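# Use the held tongs to put the loaf into the bag

## Task

With the tongs that one gripper is already holding, and without a gripper touching the loaf directly, get the long loaf inside the paper bag. At the end the bag must be upright and open, the tongs must not touch the bag, and the jar must be upright on the tray. The loaf should not be released from much higher than the bag's own height. The bag must not be dropped or put down roughly.

## Robot and tools

Robot: two arms, left_arm and right_arm, each with a two-finger parallel gripper. One of the grippers starts out holding the tongs, so that gripper must not open while the tongs are needed. The loaf is moved only through the tongs.

Frame: all positions and orientations use one scene frame. Its origin sits at table-top height, midway between the nominal arm bases. +x points out over the table, +z points up, and left_arm is on the +y side (image left and right do not follow arm names). Calibrated bases: left_arm (-0.027, +0.271, +0.015) m, quat_wxyz (+1.000, 0, 0, +0.007); right_arm (-0.046, -0.321, +0.024) m, quat_wxyz (+1.000, 0, 0, +0.023). On the gripper itself, fingers extend along its +z and close along its y. end_effector_position is the point between the pads, about 1 cm short of the fingertips.

Row layout, shared by execute_actions and move: one row is 16 numbers, always covering both arms: left_arm x, y, z, qw, qx, qy, qz, opening, then right_arm in the same order. x, y, z are an absolute target in metres in the scene frame; the quaternion is an absolute orientation, w first. opening runs -1 (closed) to +1 (fully open, 0.094 m); it is a target, not a change. An arm meant to stay put should get its last reported pose and its current opening repeated every time; 0 in the opening slot is a real command. Reuse your own quaternion to keep an orientation, not the drifted reported one.

execute_actions(actions, cameras): actions is a list of actions; each action is a list of 1 to 15 rows, one row per 1/30 s step, and the last row is held to fill 15 steps. An empty list just returns state and pictures. An action is rejected for both arms if any target lies more than 0.6 m from that gripper's current position along one of its axes; a malformed action or a failing first action rejects the whole call. Each step, the controller limits the commanded pose to 100 mm and 20 degrees from the measured one, so a far target may need several actions; the result's Hand target shows where each arm was actually sent.

move(target, speed, blend, opening_speed, blocking, cameras): target is a single 16-number row or up to 15 rows (waypoints differing only in poses), without the 0.6 m limit. The grippers travel straight lines, finishing together, at least 0.5 s and at most 10 s. speed is in m/s, 0.002 to 0.5, default 0.25, one number or one per waypoint; rotation is capped at twice that in rad/s. blend (metres) rounds corners at intermediate waypoints. opening_speed (at least 0.2 per second on the -1..1 scale) ramps the fingers; otherwise the opening is sent at once. blocking=false returns after about 0.5 s while the move continues; call wait or stop before any execute_actions. Paths ignore obstacles and the other arm; fast moves lag, stray and hit harder, and aiming beyond a contact presses harder. The move: line reports done, off_target, moving, held or fault; done means at rest within 10 mm and 2 degrees, and says nothing about contact. limits=paced means clipping, limits=held means checks withheld steps.

wait(seconds): 0 to 10 s, arms hold their last command; a running move continues. stop(): brakes a running move. zoom_image(camera, region): region [x0, y0, x1, y1] in pixels, at most 504 by 504, of that camera's latest image. Cameras: cam_head_left, cam_head_right, cam_high, cam_low, cam_left_wrist, cam_right_wrist, all 896x504; calibration (K, distortion, T_world_to_cam) is given and may be a little off. read_manual gives licence text only. finished_scene(scene): the scene number; the first call only prompts a check, the second ends the scene for good.

Results: each gripper's end_effector_position and end_effector_quat_wxyz, Hand target, Tool commands, joint positions (last value is finger opening in metres), joint torques (include arm weight, offsets and noise; joints 1 to 3 wrap at ±28 N m), grip_measured (same scale as opening; reads slightly wide when empty and narrower than a squeezed part), grip_effort_nm (motor effort, negative closing, not pad force), step readings, HELD marks, and "pose unreachable" when the clearance check blocked an arm. A gripper may rest about 1 cm off its command without touching anything.

Cautions: keep the tongs firmly gripped; do not bump the jar or bag; do not let anything leave the table; lower the loaf into the bag before releasing it from the tongs; handle the bag gently and keep it upright and open; withdraw the tongs so they do not touch the bag. Never let the two arms or grippers collide (the clearance check does not stop gripper-to-gripper contact). Long holding, outstretched arms or pushing at unreachable poses heat motors: MOTOR HOT at 75 °C, fold and idle at 90 °C. Stops and faults waste time; prefer smooth, moderate-speed moves.

Each tool is called after "Emit:" as name([rows], argument=value, ...), one row to a line, values as JSON.

## Session

Emit:
execute_actions(actions=[])

Scene clock: 0.00 s.
left_arm: end_effector_position=(+0.3197, +0.4492, +0.2195) grip_measured=-0.283 grip_effort_nm=n/a end_effector_quat_wxyz=(+0.310, -0.091, +0.946, +0.028) | right_arm: end_effector_position=(+0.3350, -0.3027, +0.4308) grip_measured=+1.000 grip_effort_nm=n/a end_effector_quat_wxyz=(+0.707, -0.016, +0.707, +0.016)
Joint positions: left_arm=[0.561 1.492 1.352 -0.833 0.227 0.313 0.034] | right_arm=[0 1.047 1.047 0 0 0 0.094]
Joint velocities: left_arm=[-0.012 -0.002 -0.007 -0.022 0.022 0.007 0.001] | right_arm=[0.012 -0.002 -0.007 -0.022 0.022 -0.022 0]
Joint torques (N m): no reading
Heat: left arm: 37 °C; right arm: 39 °C.
Hand target: left_arm +0.3199, +0.4484, +0.2233; +0.314, -0.090, +0.945, +0.028 | right_arm +0.3331, -0.3028, +0.4324; +0.707, -0.016, +0.707, +0.016
Tool commands: left_gripper/opening=-0.286542 right_gripper/opening=+1.0

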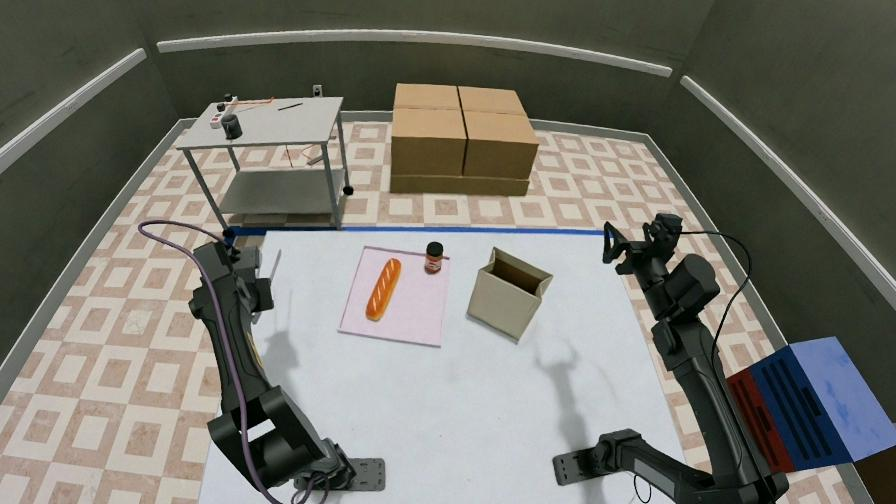

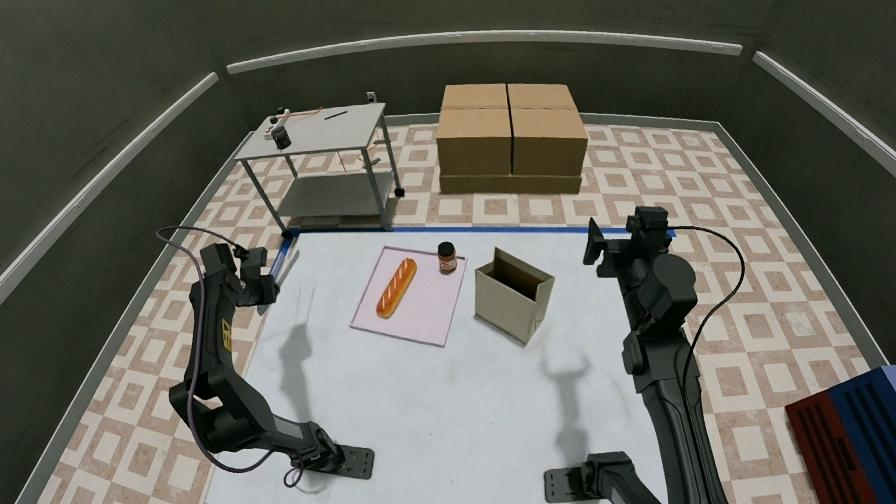

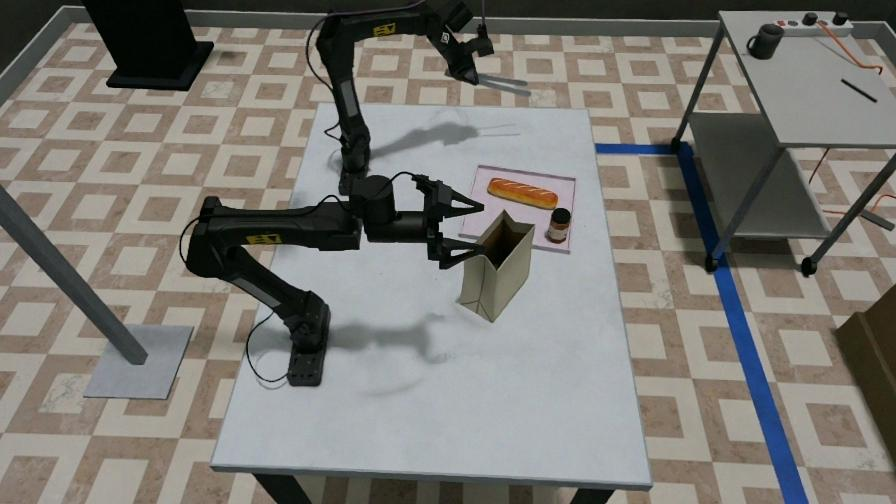

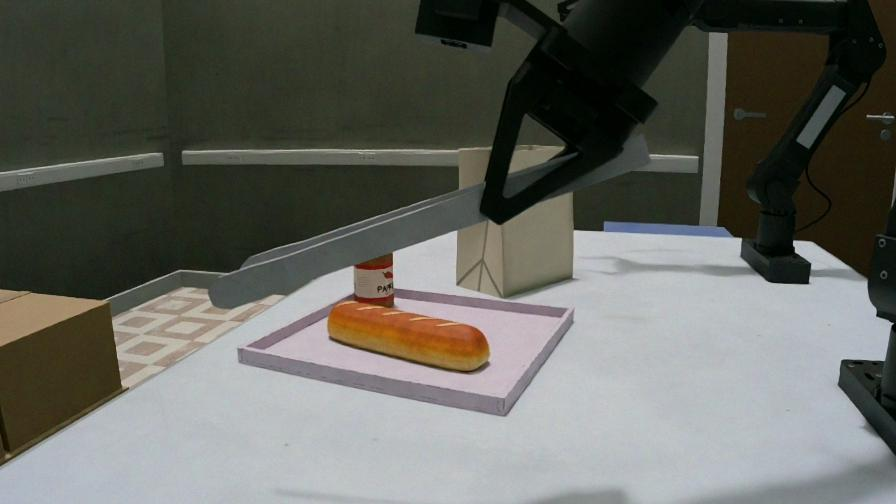

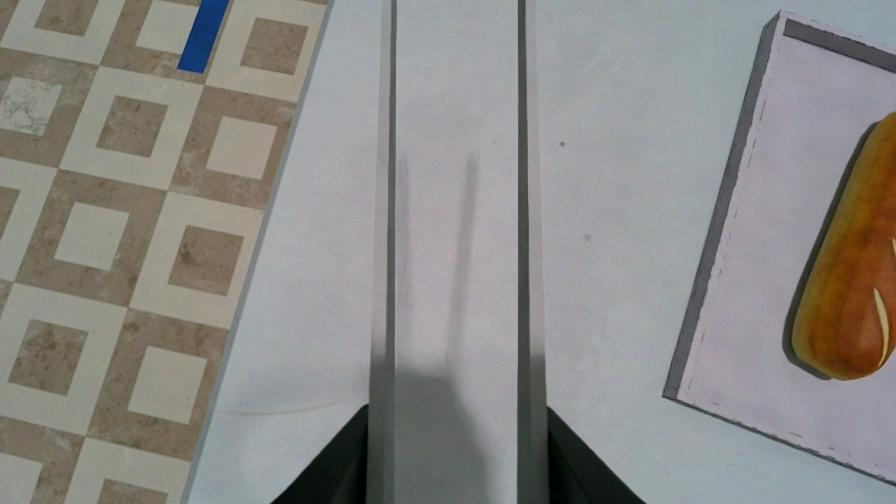

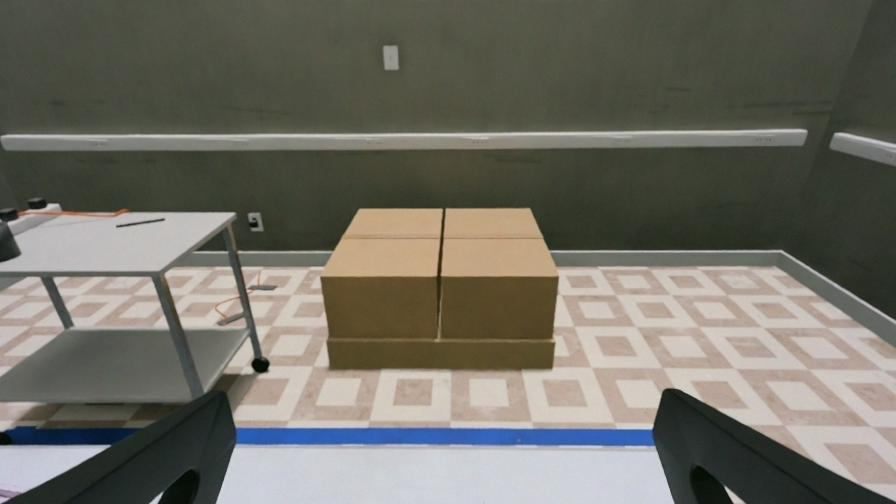

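Emit:
zoom_image(camera="cam_low", region=[200, 80, 680, 420])

Emit:
zoom_image(camera="cam_head_right", region=[180, 200, 600, 440])

Emit:
zoom_image(camera="cam_left_wrist", region=[300, 0, 700, 504])

Emit:
zoom_image(camera="cam_high", region=[340, 0, 640, 340])

Scaled by 1.050.

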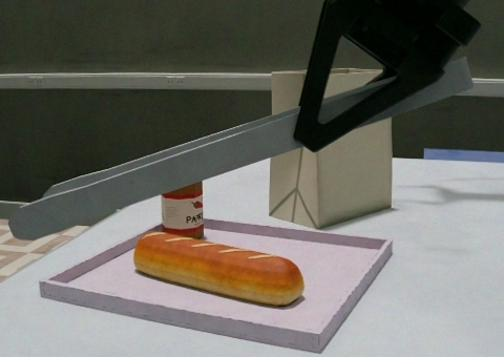

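Scaled by 1.200.

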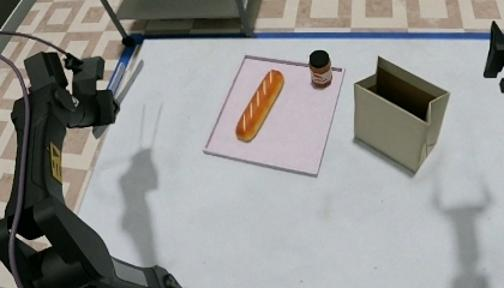

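Scaled by 1.000.

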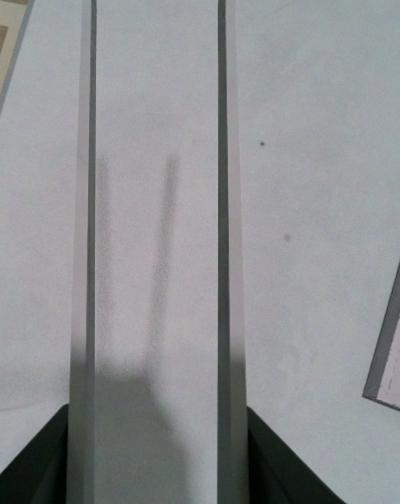

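Scaled by 1.482.

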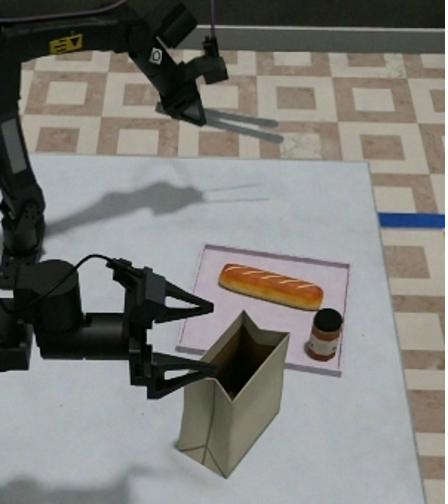

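Emit:
zoom_image(camera="cam_high", region=[420, 0, 560, 120])

Emit:
zoom_image(camera="cam_low", region=[400, 80, 680, 260])

Emit:
zoom_image(camera="cam_low", region=[190, 150, 470, 330])

Emit:
zoom_image(camera="cam_head_right", region=[180, 220, 320, 330])

Emit:
zoom_image(camera="cam_head_left", region=[180, 220, 320, 380])

Scaled by 3.600.

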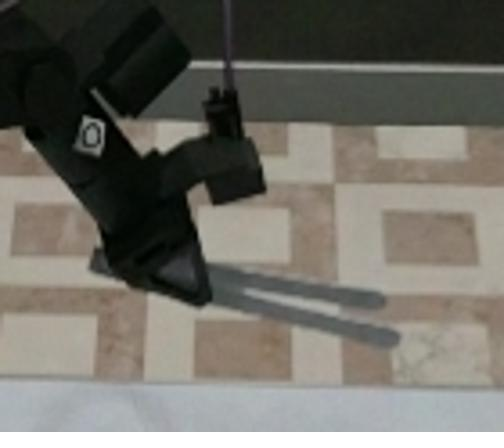

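Scaled by 1.800.

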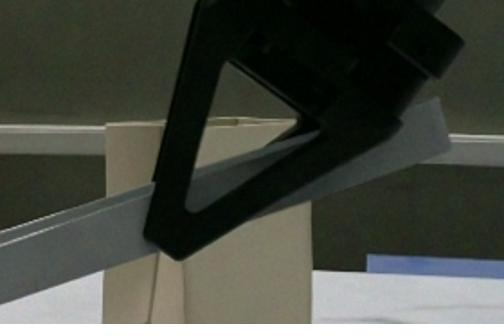

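Scaled by 1.800.

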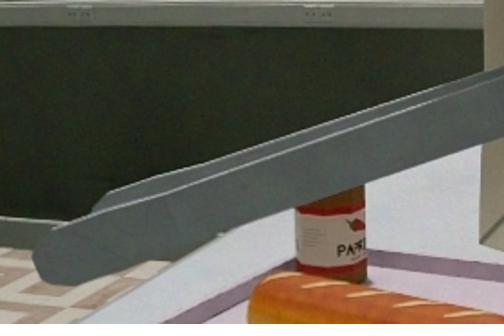

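Scaled by 3.600.

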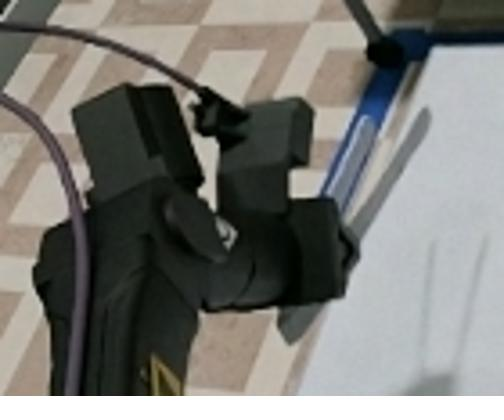

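Scaled by 3.150.

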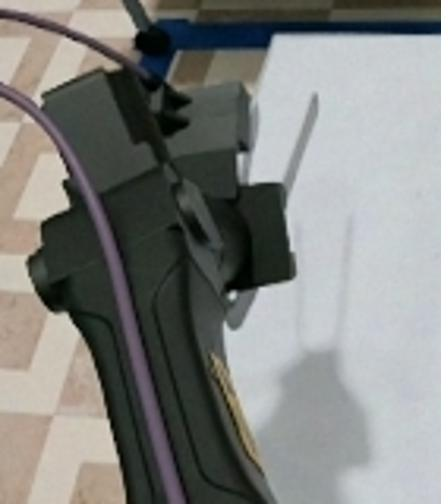

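Emit:
zoom_image(camera="cam_head_left", region=[320, 210, 580, 370])

Emit:
zoom_image(camera="cam_head_right", region=[330, 210, 590, 370])

Emit:
zoom_image(camera="cam_high", region=[420, 150, 620, 340])

Emit:
zoom_image(camera="cam_low", region=[220, 120, 620, 440])

Emit:
zoom_image(camera="cam_low", region=[700, 180, 880, 300])

Scaled by 1.938.

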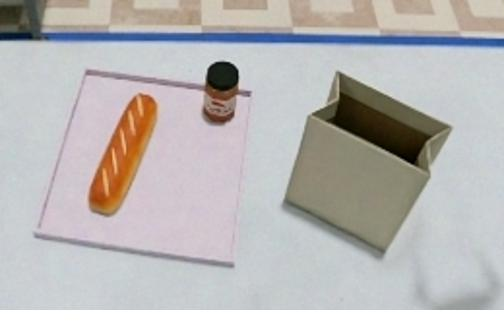

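Scaled by 1.938.

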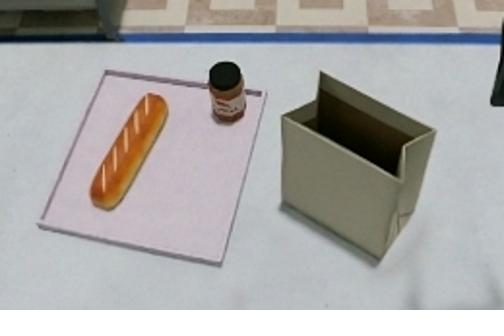

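Scaled by 2.520.

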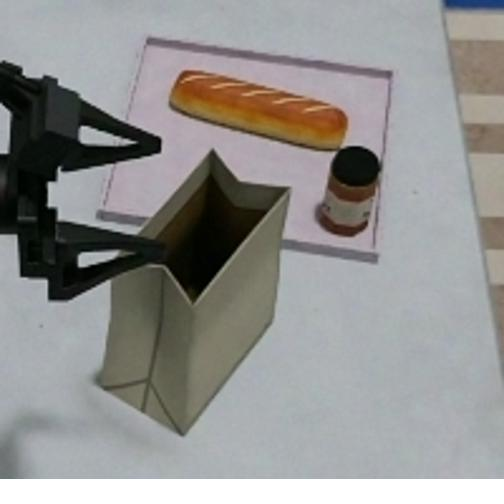

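Scaled by 1.260.

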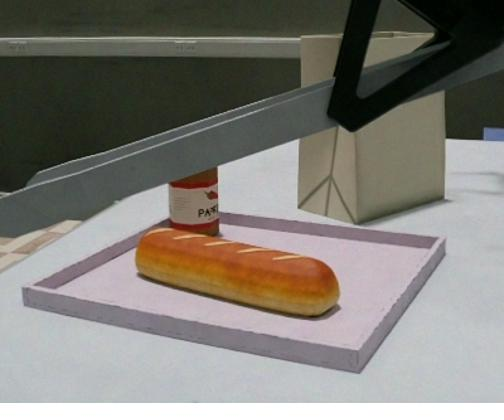

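Scaled by 2.800.

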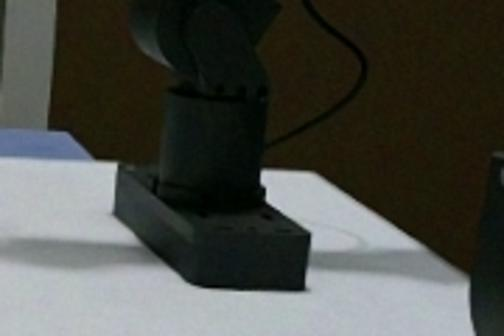

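Emit:
move(target=[0.375, 0.208, 0.27, 0.0718, 0.1302, 0.9888, -0.00945, -0.286542, 0.25, -0.29, 0.42, 0.5291, -0.1464, 0.8306, 0.0933, 1.0], speed=0.15)

Scene clock: 326.83 s.
left_arm: end_effector_position=(+0.3696, +0.2096, +0.2717) grip_measured=-0.283 grip_effort_nm=-0.212 end_effector_quat_wxyz=(+0.146, +0.132, +0.980, -0.013) | right_arm: end_effector_position=(+0.2524, -0.2921, +0.4174) grip_measured=+1.000 grip_effort_nm=0.007 end_effector_quat_wxyz=(+0.532, -0.143, +0.829, +0.095)
Joint positions: left_arm=[-0.161 1.929 2.226 -1.574 0.023 0.118 0.034] | right_arm=[-0.23 1.042 1.46 -0.906 -0.48 -0.234 0.094]
Joint velocities: left_arm=[0.007 0.017 -0.022 -0.051 -0.007 -0.037 0.001] | right_arm=[-0.017 -0.002 0.007 -0.037 -0.022 0.066 0]
Joint torques (N m): left_arm=[-0.1 -8.54 7.34 0.76 -0.03 -0.12] | right_arm=[-0.88 -0.76 9.48 1.58 -0.32 -0.07]
Heat: left arm: 41 °C; right arm: 48 °C.
Hand target: left_arm +0.3748, +0.2098, +0.2691; +0.143, +0.127, +0.982, -0.013 | right_arm +0.2502, -0.2917, +0.4218; +0.532, -0.146, +0.828, +0.098
Off the commanded pose: left_arm 0.006 m, 9 deg | right_arm 0.004 m, 1 deg.
joint sent to its limit (left arm) — joint 4 (wrist pitch), lower limit. The joint targets are off in orientation, not in position.
move: off_target (left_arm)
camera_calibration:
cam_left_wrist: T_world_to_cam=[[-0.260782, -0.964264, -0.0467786, 0.317067], [-0.95581, 0.251077, 0.152931, 0.297666], [-0.135721, 0.0845932, -0.987129, 0.390567], [0, 0, 0, 1]] pos_world=[0.420206, 0.19796, 0.35485]
cam_right_wrist: T_world_to_cam=[[0.342239, -0.939539, 0.0118042, -0.36435], [-0.714796, -0.268486, -0.645741, 0.411334], [0.609868, 0.21256, -0.763465, 0.314806], [0, 0, 0, 1]] pos_world=[0.226725, -0.298799, 0.510259]

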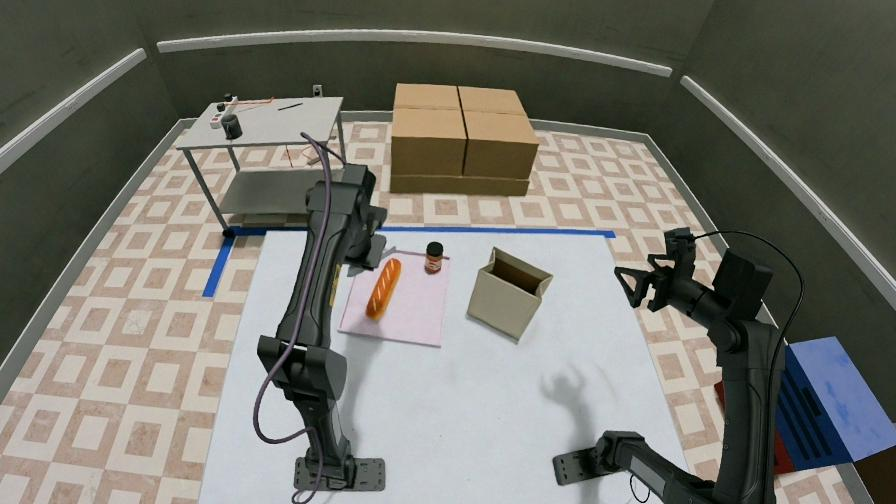

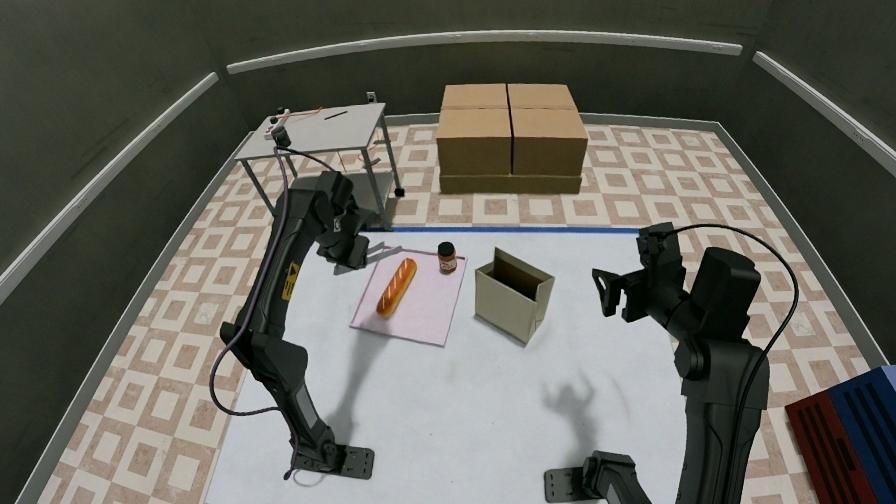

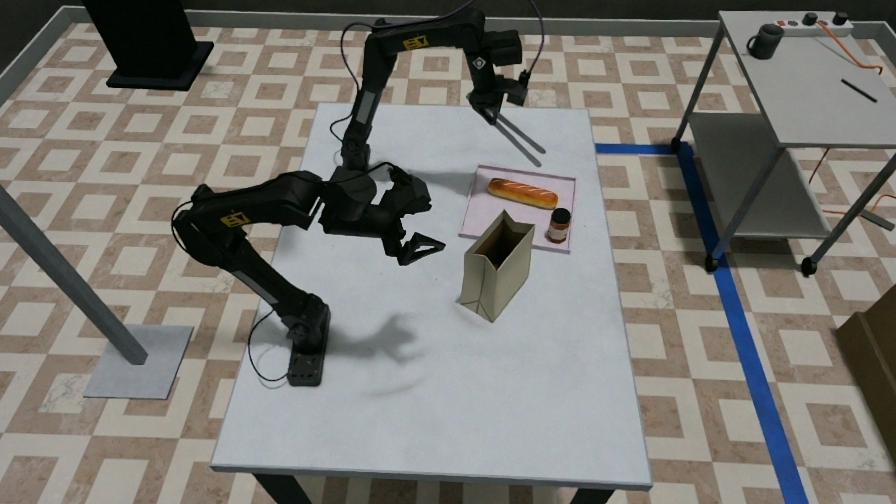

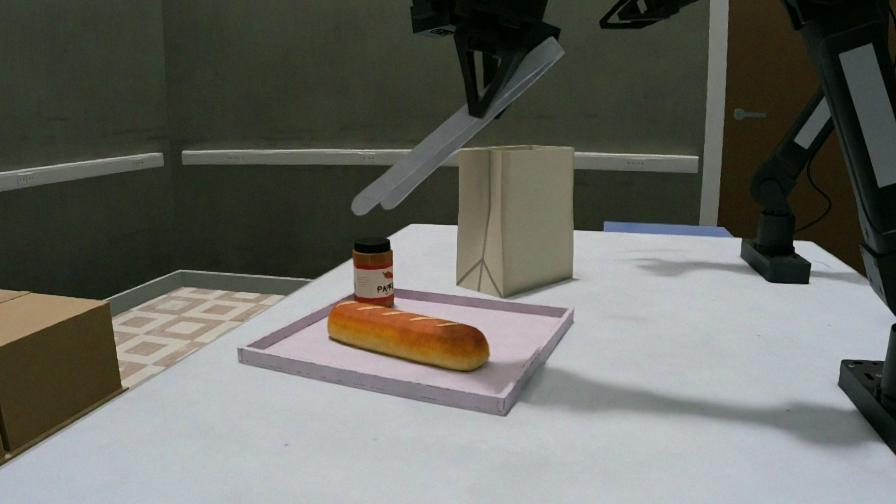

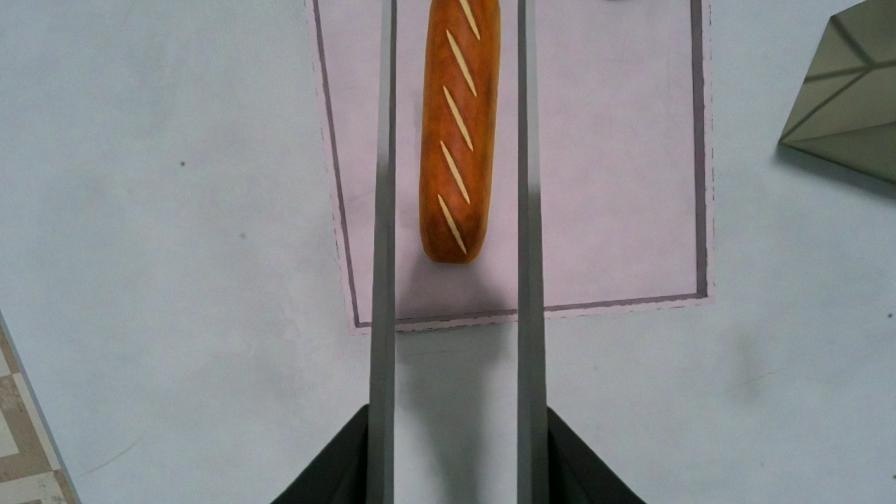

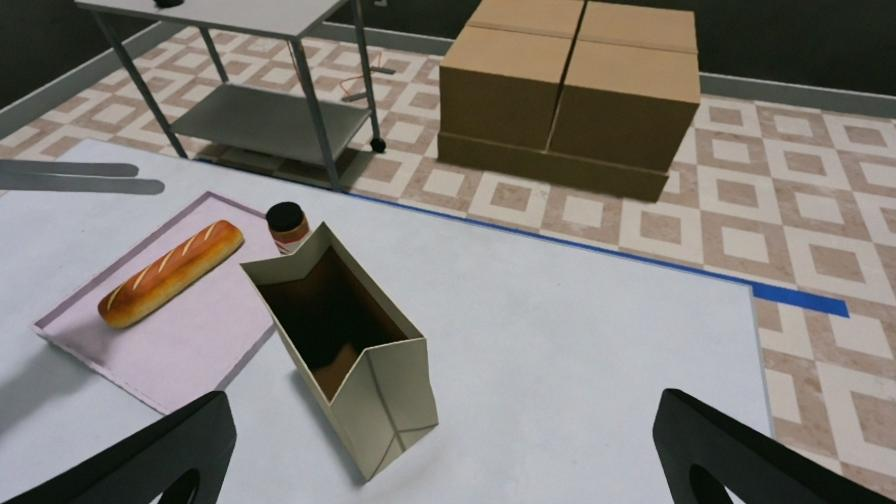

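Emit:
move(target=[0.3847, 0.2261, 0.207, 0.0716, 0.1517, 0.9858, -0.0110, -0.286542, 0.25, -0.29, 0.42, 0.5291, -0.1464, 0.8306, 0.0933, 1.0], speed=0.12, cameras=["cam_low", "cam_left_wrist", "cam_right_wrist", "cam_high"])

Scene clock: 444.33 s.
left_arm: end_effector_position=(+0.3803, +0.2262, +0.2199) grip_measured=-0.283 grip_effort_nm=-0.212 end_effector_quat_wxyz=(+0.081, +0.147, +0.986, -0.008) | right_arm: end_effector_position=(+0.2522, -0.2917, +0.4167) grip_measured=+1.000 grip_effort_nm=0.007 end_effector_quat_wxyz=(+0.531, -0.144, +0.830, +0.094)
Joint positions: left_arm=[-0.117 2.024 2.168 -1.553 0.024 0.192 0.034] | right_arm=[-0.226 1.042 1.46 -0.909 -0.475 -0.235 0.094]
Joint velocities: left_arm=[-0.007 0.007 -0.022 0.022 -0.022 -0.022 -0.001] | right_arm=[-0.022 0.002 -0.007 -0.066 -0.051 0.051 0]
Joint torques (N m): left_arm=[0.27 -10.06 4.48 0.81 0.1 0.08] | right_arm=[0.79 -0.96 9.24 1.59 -0.09 -0.04]
Heat: left arm: 40 °C; right arm: 48 °C.
Hand target: left_arm +0.3848, +0.2261, +0.2075; +0.072, +0.150, +0.986, -0.012 | right_arm +0.2500, -0.2900, +0.4200; +0.529, -0.147, +0.830, +0.093
Off the commanded pose: left_arm 0.014 m, 1 deg | right_arm 0.004 m, 0 deg.
move: off_target (left_arm)
camera_calibration:
cam_left_wrist: T_world_to_cam=[[-0.293815, -0.95492, -0.0424271, 0.342912], [-0.920851, 0.270871, 0.280467, 0.265799], [-0.256331, 0.121475, -0.958926, 0.370739], [0, 0, 0, 1]] pos_world=[0.440546, 0.210421, 0.295512]
cam_right_wrist: T_world_to_cam=[[0.342087, -0.939574, 0.0133095, -0.364501], [-0.716682, -0.270044, -0.642996, 0.409711], [0.607736, 0.210422, -0.765754, 0.315129], [0, 0, 0, 1]] pos_world=[0.226808, -0.298146, 0.509605]
Images, in order (width x height): cam_high 896x504, cam_low 896x504, cam_left_wrist 896x504, cam_right_wrist 896x504.

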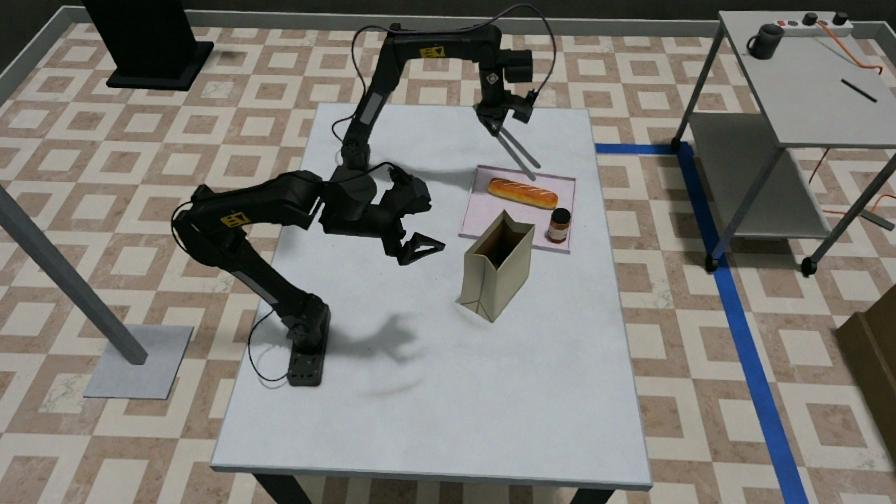

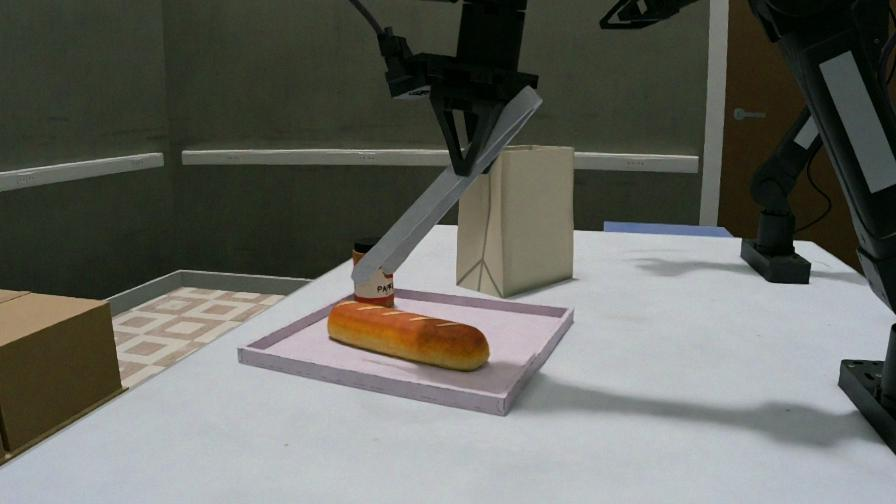

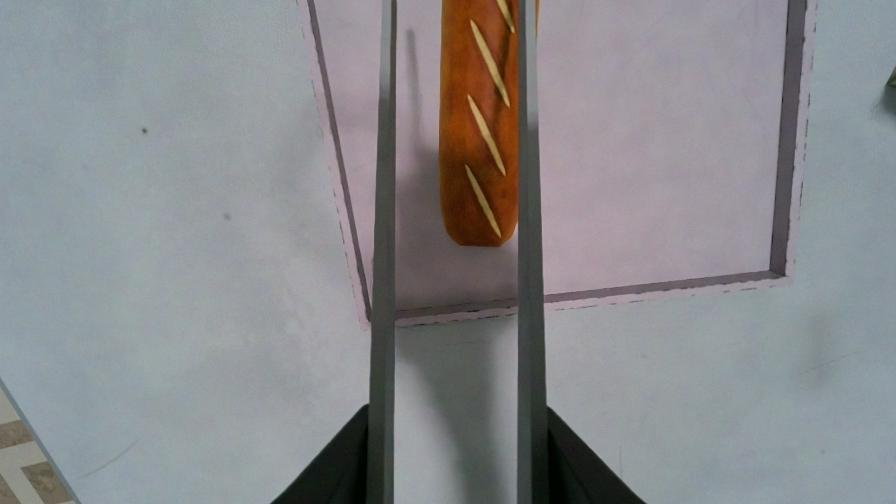

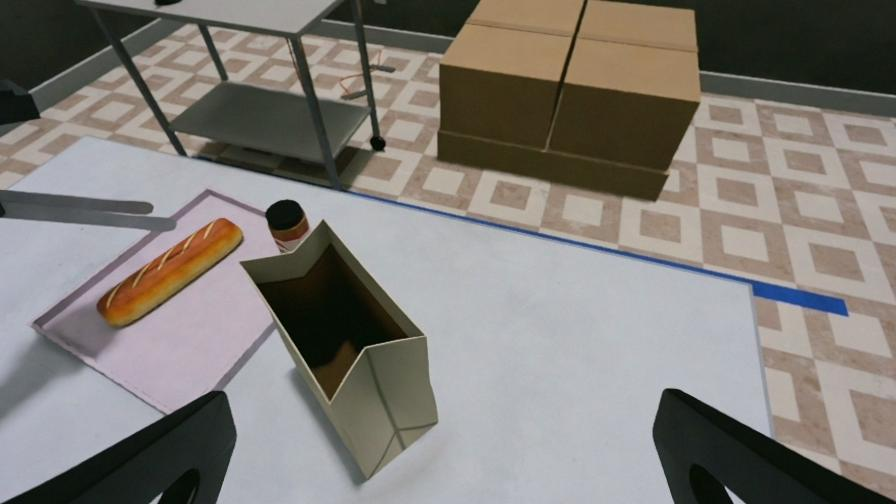

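Emit:
move(target=[0.374, 0.2211, 0.187, 0.0715, 0.1543, 0.9854, -0.0112, -0.286542, 0.25, -0.29, 0.42, 0.5291, -0.1464, 0.8306, 0.0933, 1.0], speed=0.1, cameras=["cam_low", "cam_left_wrist", "cam_right_wrist"])

Scene clock: 500.83 s.
left_arm: end_effector_position=(+0.3755, +0.2227, +0.1722) grip_measured=-0.283 grip_effort_nm=-0.208 end_effector_quat_wxyz=(+0.045, +0.152, +0.987, -0.011) | right_arm: end_effector_position=(+0.2521, -0.2918, +0.4165) grip_measured=+1.000 grip_effort_nm=0.012 end_effector_quat_wxyz=(+0.530, -0.144, +0.830, +0.094)
Joint positions: left_arm=[-0.126 2.024 1.979 -1.437 0.026 0.193 0.034] | right_arm=[-0.226 1.042 1.46 -0.91 -0.474 -0.235 0.094]
Joint velocities: left_arm=[0.002 0.002 0.017 -0.037 -0.022 0.022 0] | right_arm=[-0.007 -0.007 -0.007 -0.037 0.066 0.037 0]
Joint torques (N m): left_arm=[-0.32 -17.51 4.23 0.7 -0.02 0.07] | right_arm=[0.77 -0.95 9.25 1.6 -0.08 -0.04]
Heat: left arm: 42 °C; right arm: 49 °C.
Hand target: left_arm +0.3743, +0.2211, +0.1869; +0.071, +0.154, +0.985, -0.011 | right_arm +0.2501, -0.2901, +0.4200; +0.529, -0.146, +0.830, +0.093
Off the commanded pose: left_arm 0.015 m, 3 deg | right_arm 0.004 m, 0 deg.
move: off_target (left_arm)
camera_calibration:
cam_left_wrist: T_world_to_cam=[[-0.306353, -0.951551, -0.0264125, 0.337257], [-0.895131, 0.278527, 0.348085, 0.252697], [-0.323864, 0.13028, -0.937091, 0.3438], [0, 0, 0, 1]] pos_world=[0.440861, 0.205744, 0.24312]
cam_right_wrist: T_world_to_cam=[[0.341466, -0.939801, 0.0132354, -0.364468], [-0.717387, -0.269701, -0.642353, 0.409537], [0.607253, 0.209847, -0.766295, 0.315222], [0, 0, 0, 1]] pos_world=[0.226831, -0.298223, 0.509444]
Images, in order (width x height): cam_low 896x504, cam_left_wrist 896x504, cam_right_wrist 896x504.

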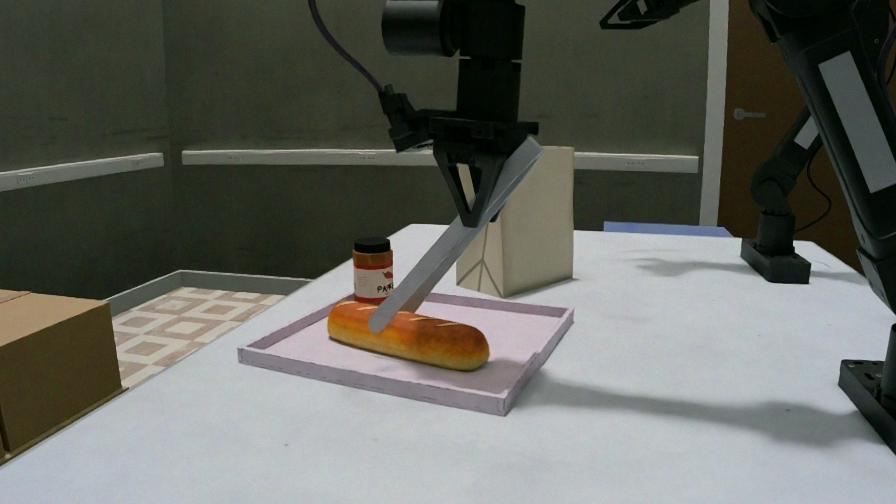

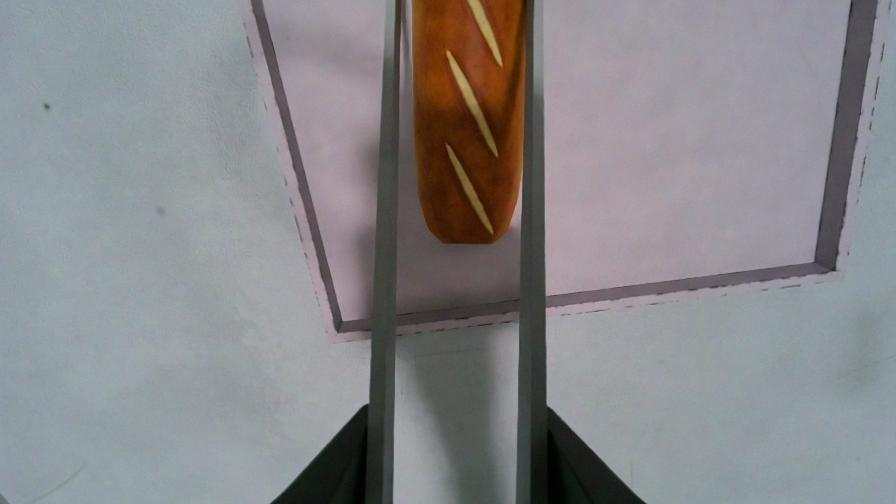

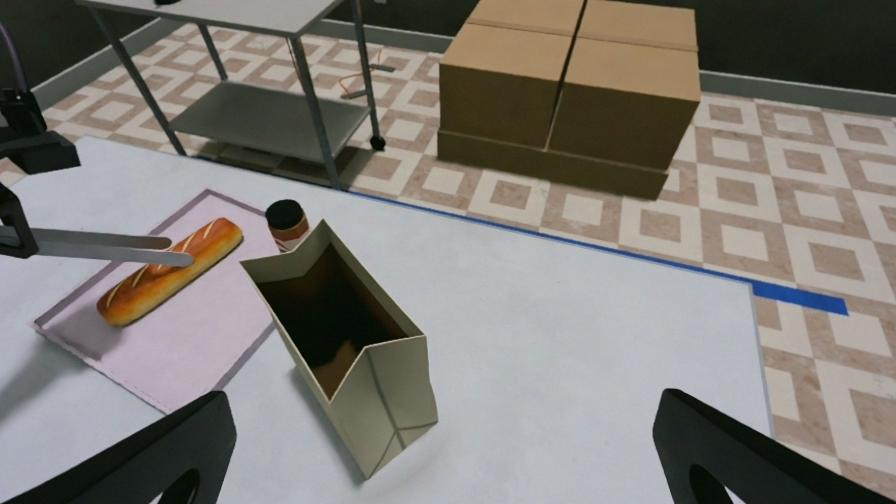

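Emit:
zoom_image(camera="cam_right_wrist", region=[60, 180, 280, 340])

Emit:
zoom_image(camera="cam_low", region=[300, 220, 520, 400])

Emit:
zoom_image(camera="cam_left_wrist", region=[340, 0, 580, 280])

Scaled by 2.291.

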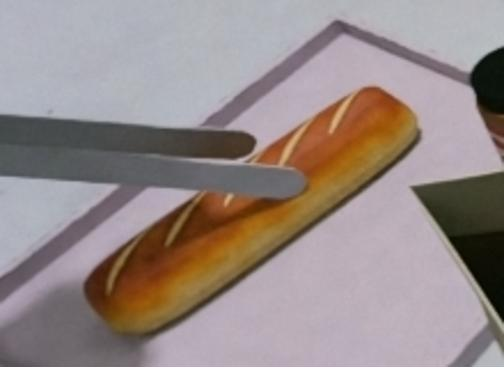

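Scaled by 2.291.

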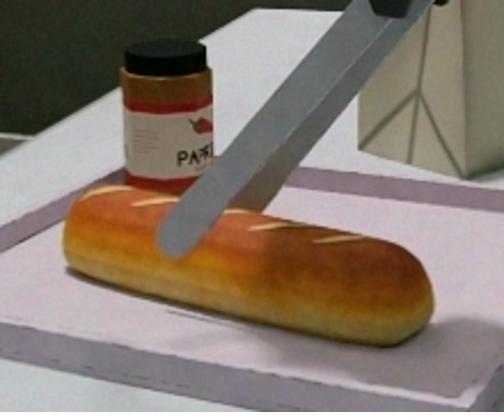

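Scaled by 1.800.

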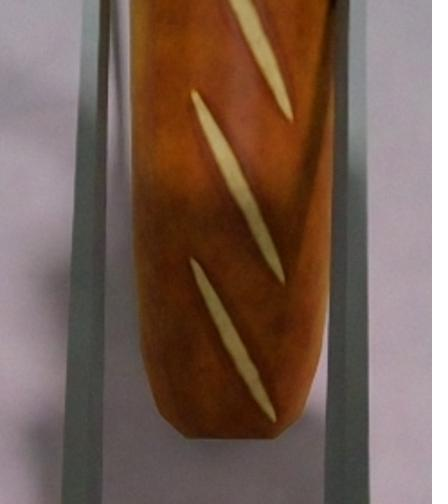

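Emit:
move([
  [0.3722, 0.2155, 0.187, 0.0715, 0.1543, 0.9854, -0.0112, -0.286542, 0.25, -0.29, 0.42, 0.5291, -0.1464, 0.8306, 0.0933, 1.0],
  [0.3722, 0.2155, 0.173, 0.0715, 0.1543, 0.9854, -0.0112, -0.286542, 0.25, -0.29, 0.42, 0.5291, -0.1464, 0.8306, 0.0933, 1.0],
], speed=0.05, cameras=["cam_low", "cam_left_wrist", "cam_right_wrist"])

Scene clock: 533.40 s.
left_arm: end_effector_position=(+0.3730, +0.2166, +0.1590) grip_measured=-0.283 grip_effort_nm=-0.208 end_effector_quat_wxyz=(+0.046, +0.157, +0.986, -0.012) | right_arm: end_effector_position=(+0.2521, -0.2918, +0.4164) grip_measured=+1.000 grip_effort_nm=0.022 end_effector_quat_wxyz=(+0.530, -0.144, +0.830, +0.094)
Joint positions: left_arm=[-0.141 2.003 1.896 -1.372 0.026 0.188 0.034] | right_arm=[-0.226 1.042 1.46 -0.91 -0.474 -0.235 0.094]
Joint velocities: left_arm=[-0.002 0.002 0.002 0.007 0.007 -0.037 0] | right_arm=[-0.012 -0.012 -0.027 -0.022 -0.022 -0.051 0]
Joint torques (N m): left_arm=[-0.39 -17.05 4.04 0.75 0.04 -0.07] | right_arm=[0.79 -0.95 9.25 1.6 -0.09 -0.04]
Heat: left arm: 48 °C; right arm: 49 °C.
Hand target: left_arm +0.3722, +0.2155, +0.1728; +0.071, +0.155, +0.985, -0.011 | right_arm +0.2500, -0.2900, +0.4200; +0.529, -0.146, +0.830, +0.093
Off the commanded pose: left_arm 0.014 m, 3 deg | right_arm 0.005 m, 0 deg.
move: off_target (left_arm)
camera_calibration:
cam_left_wrist: T_world_to_cam=[[-0.316162, -0.948356, -0.0257256, 0.333253], [-0.893011, 0.288338, 0.345532, 0.254252], [-0.320269, 0.132217, -0.938054, 0.32984], [0, 0, 0, 1]] pos_world=[0.43805, 0.199122, 0.230129]
cam_right_wrist: T_world_to_cam=[[0.341471, -0.939802, 0.0130431, -0.364367], [-0.717628, -0.269657, -0.642102, 0.40943], [0.606965, 0.209899, -0.766509, 0.315362], [0, 0, 0, 1]] pos_world=[0.226825, -0.298222, 0.509376]
Images, in order (width x height): cam_low 896x504, cam_left_wrist 896x504, cam_right_wrist 896x504.

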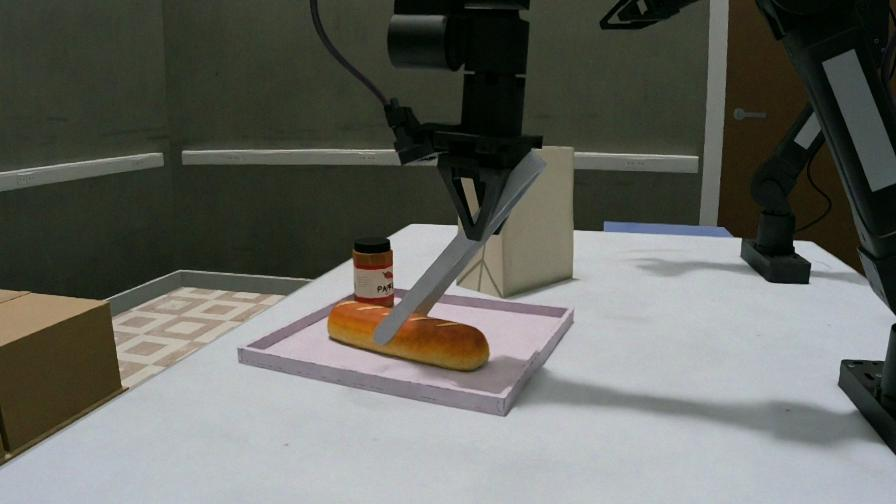

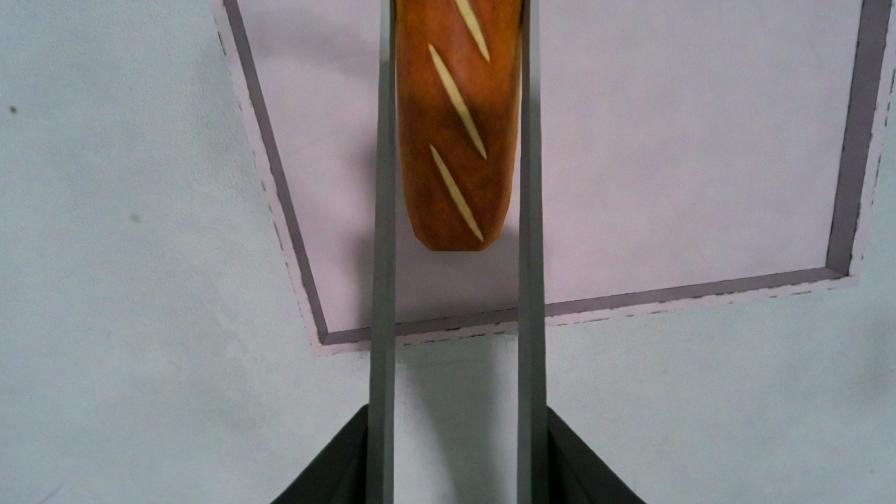

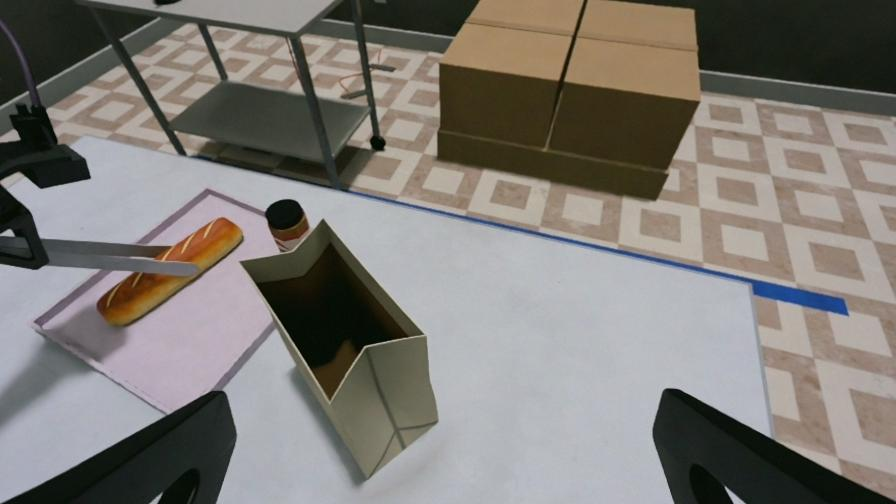

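Emit:
zoom_image(camera="cam_low", region=[300, 220, 520, 400])

Emit:
zoom_image(camera="cam_right_wrist", region=[60, 180, 280, 340])

Emit:
zoom_image(camera="cam_left_wrist", region=[340, 0, 580, 280])

Scaled by 2.291.

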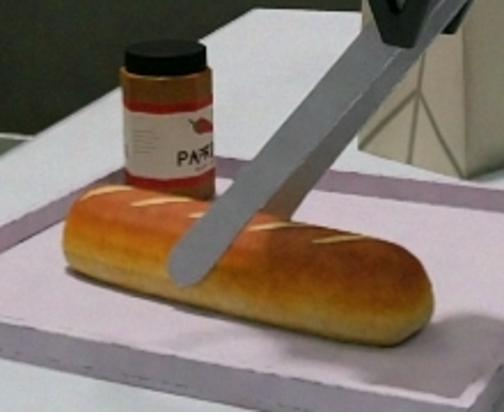

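Scaled by 2.291.

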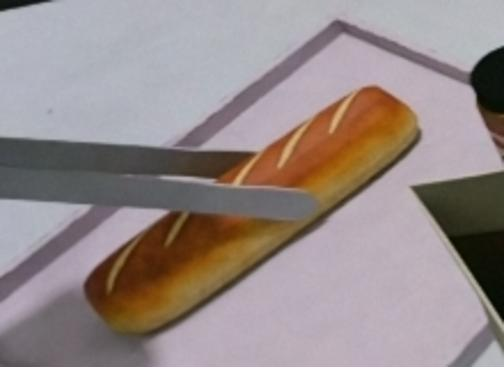

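Scaled by 1.800.

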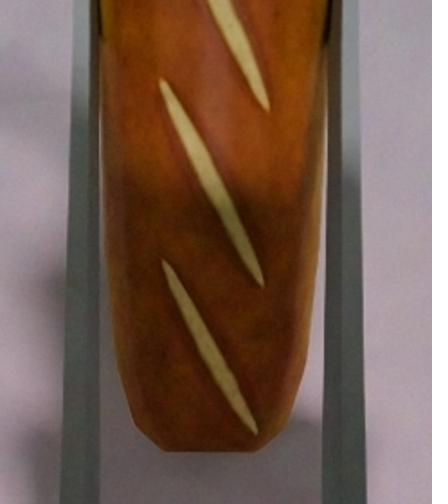

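Emit:
move(target=[0.3722, 0.2155, 0.166, 0.0715, 0.1543, 0.9854, -0.0112, -0.286542, 0.25, -0.29, 0.42, 0.5291, -0.1464, 0.8306, 0.0933, 1.0], speed=0.04, cameras=["cam_low"])

Emit:
zoom_image(camera="cam_low", region=[300, 220, 520, 400])

Scene clock: 558.30 s.
left_arm: end_effector_position=(+0.3729, +0.2166, +0.1527) grip_measured=-0.283 grip_effort_nm=-0.212 end_effector_quat_wxyz=(+0.048, +0.157, +0.986, -0.012) | right_arm: end_effector_position=(+0.2521, -0.2918, +0.4163) grip_measured=+1.000 grip_effort_nm=0.012 end_effector_quat_wxyz=(+0.530, -0.144, +0.830, +0.094)
Joint positions: left_arm=[-0.141 1.996 1.861 -1.341 0.026 0.188 0.034] | right_arm=[-0.226 1.042 1.46 -0.91 -0.474 -0.235 0.094]
Joint velocities: left_arm=[-0.002 -0.012 0.007 -0.051 0.066 -0.007 -0.001] | right_arm=[0.007 0.002 0.007 0.066 0.022 -0.022 0]
Joint torques (N m): left_arm=[-0.42 -16.79 4.22 0.68 0.03 -0.02] | right_arm=[0.79 -0.95 9.25 1.6 -0.08 -0.04]
Heat: left arm: 59 °C; right arm: 49 °C.
Hand target: left_arm +0.3721, +0.2155, +0.1659; +0.071, +0.155, +0.985, -0.011 | right_arm +0.2500, -0.2900, +0.4200; +0.529, -0.146, +0.831, +0.093
Off the commanded pose: left_arm 0.013 m, 3 deg | right_arm 0.005 m, 0 deg.
move: off_target (left_arm)
Images, in order (width x height): cam_low 896x504.

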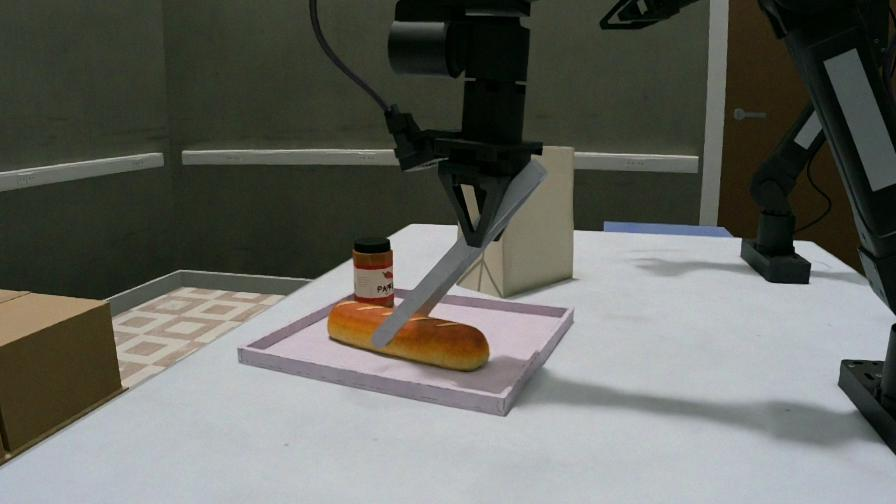

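Scaled by 2.291.

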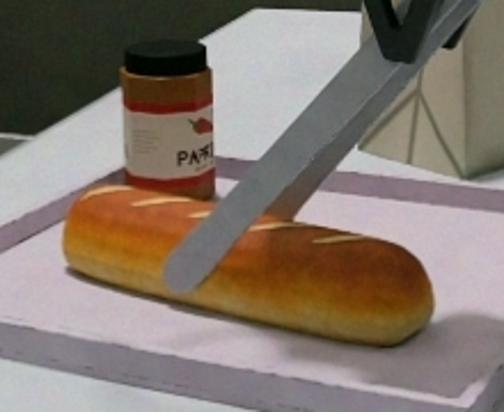

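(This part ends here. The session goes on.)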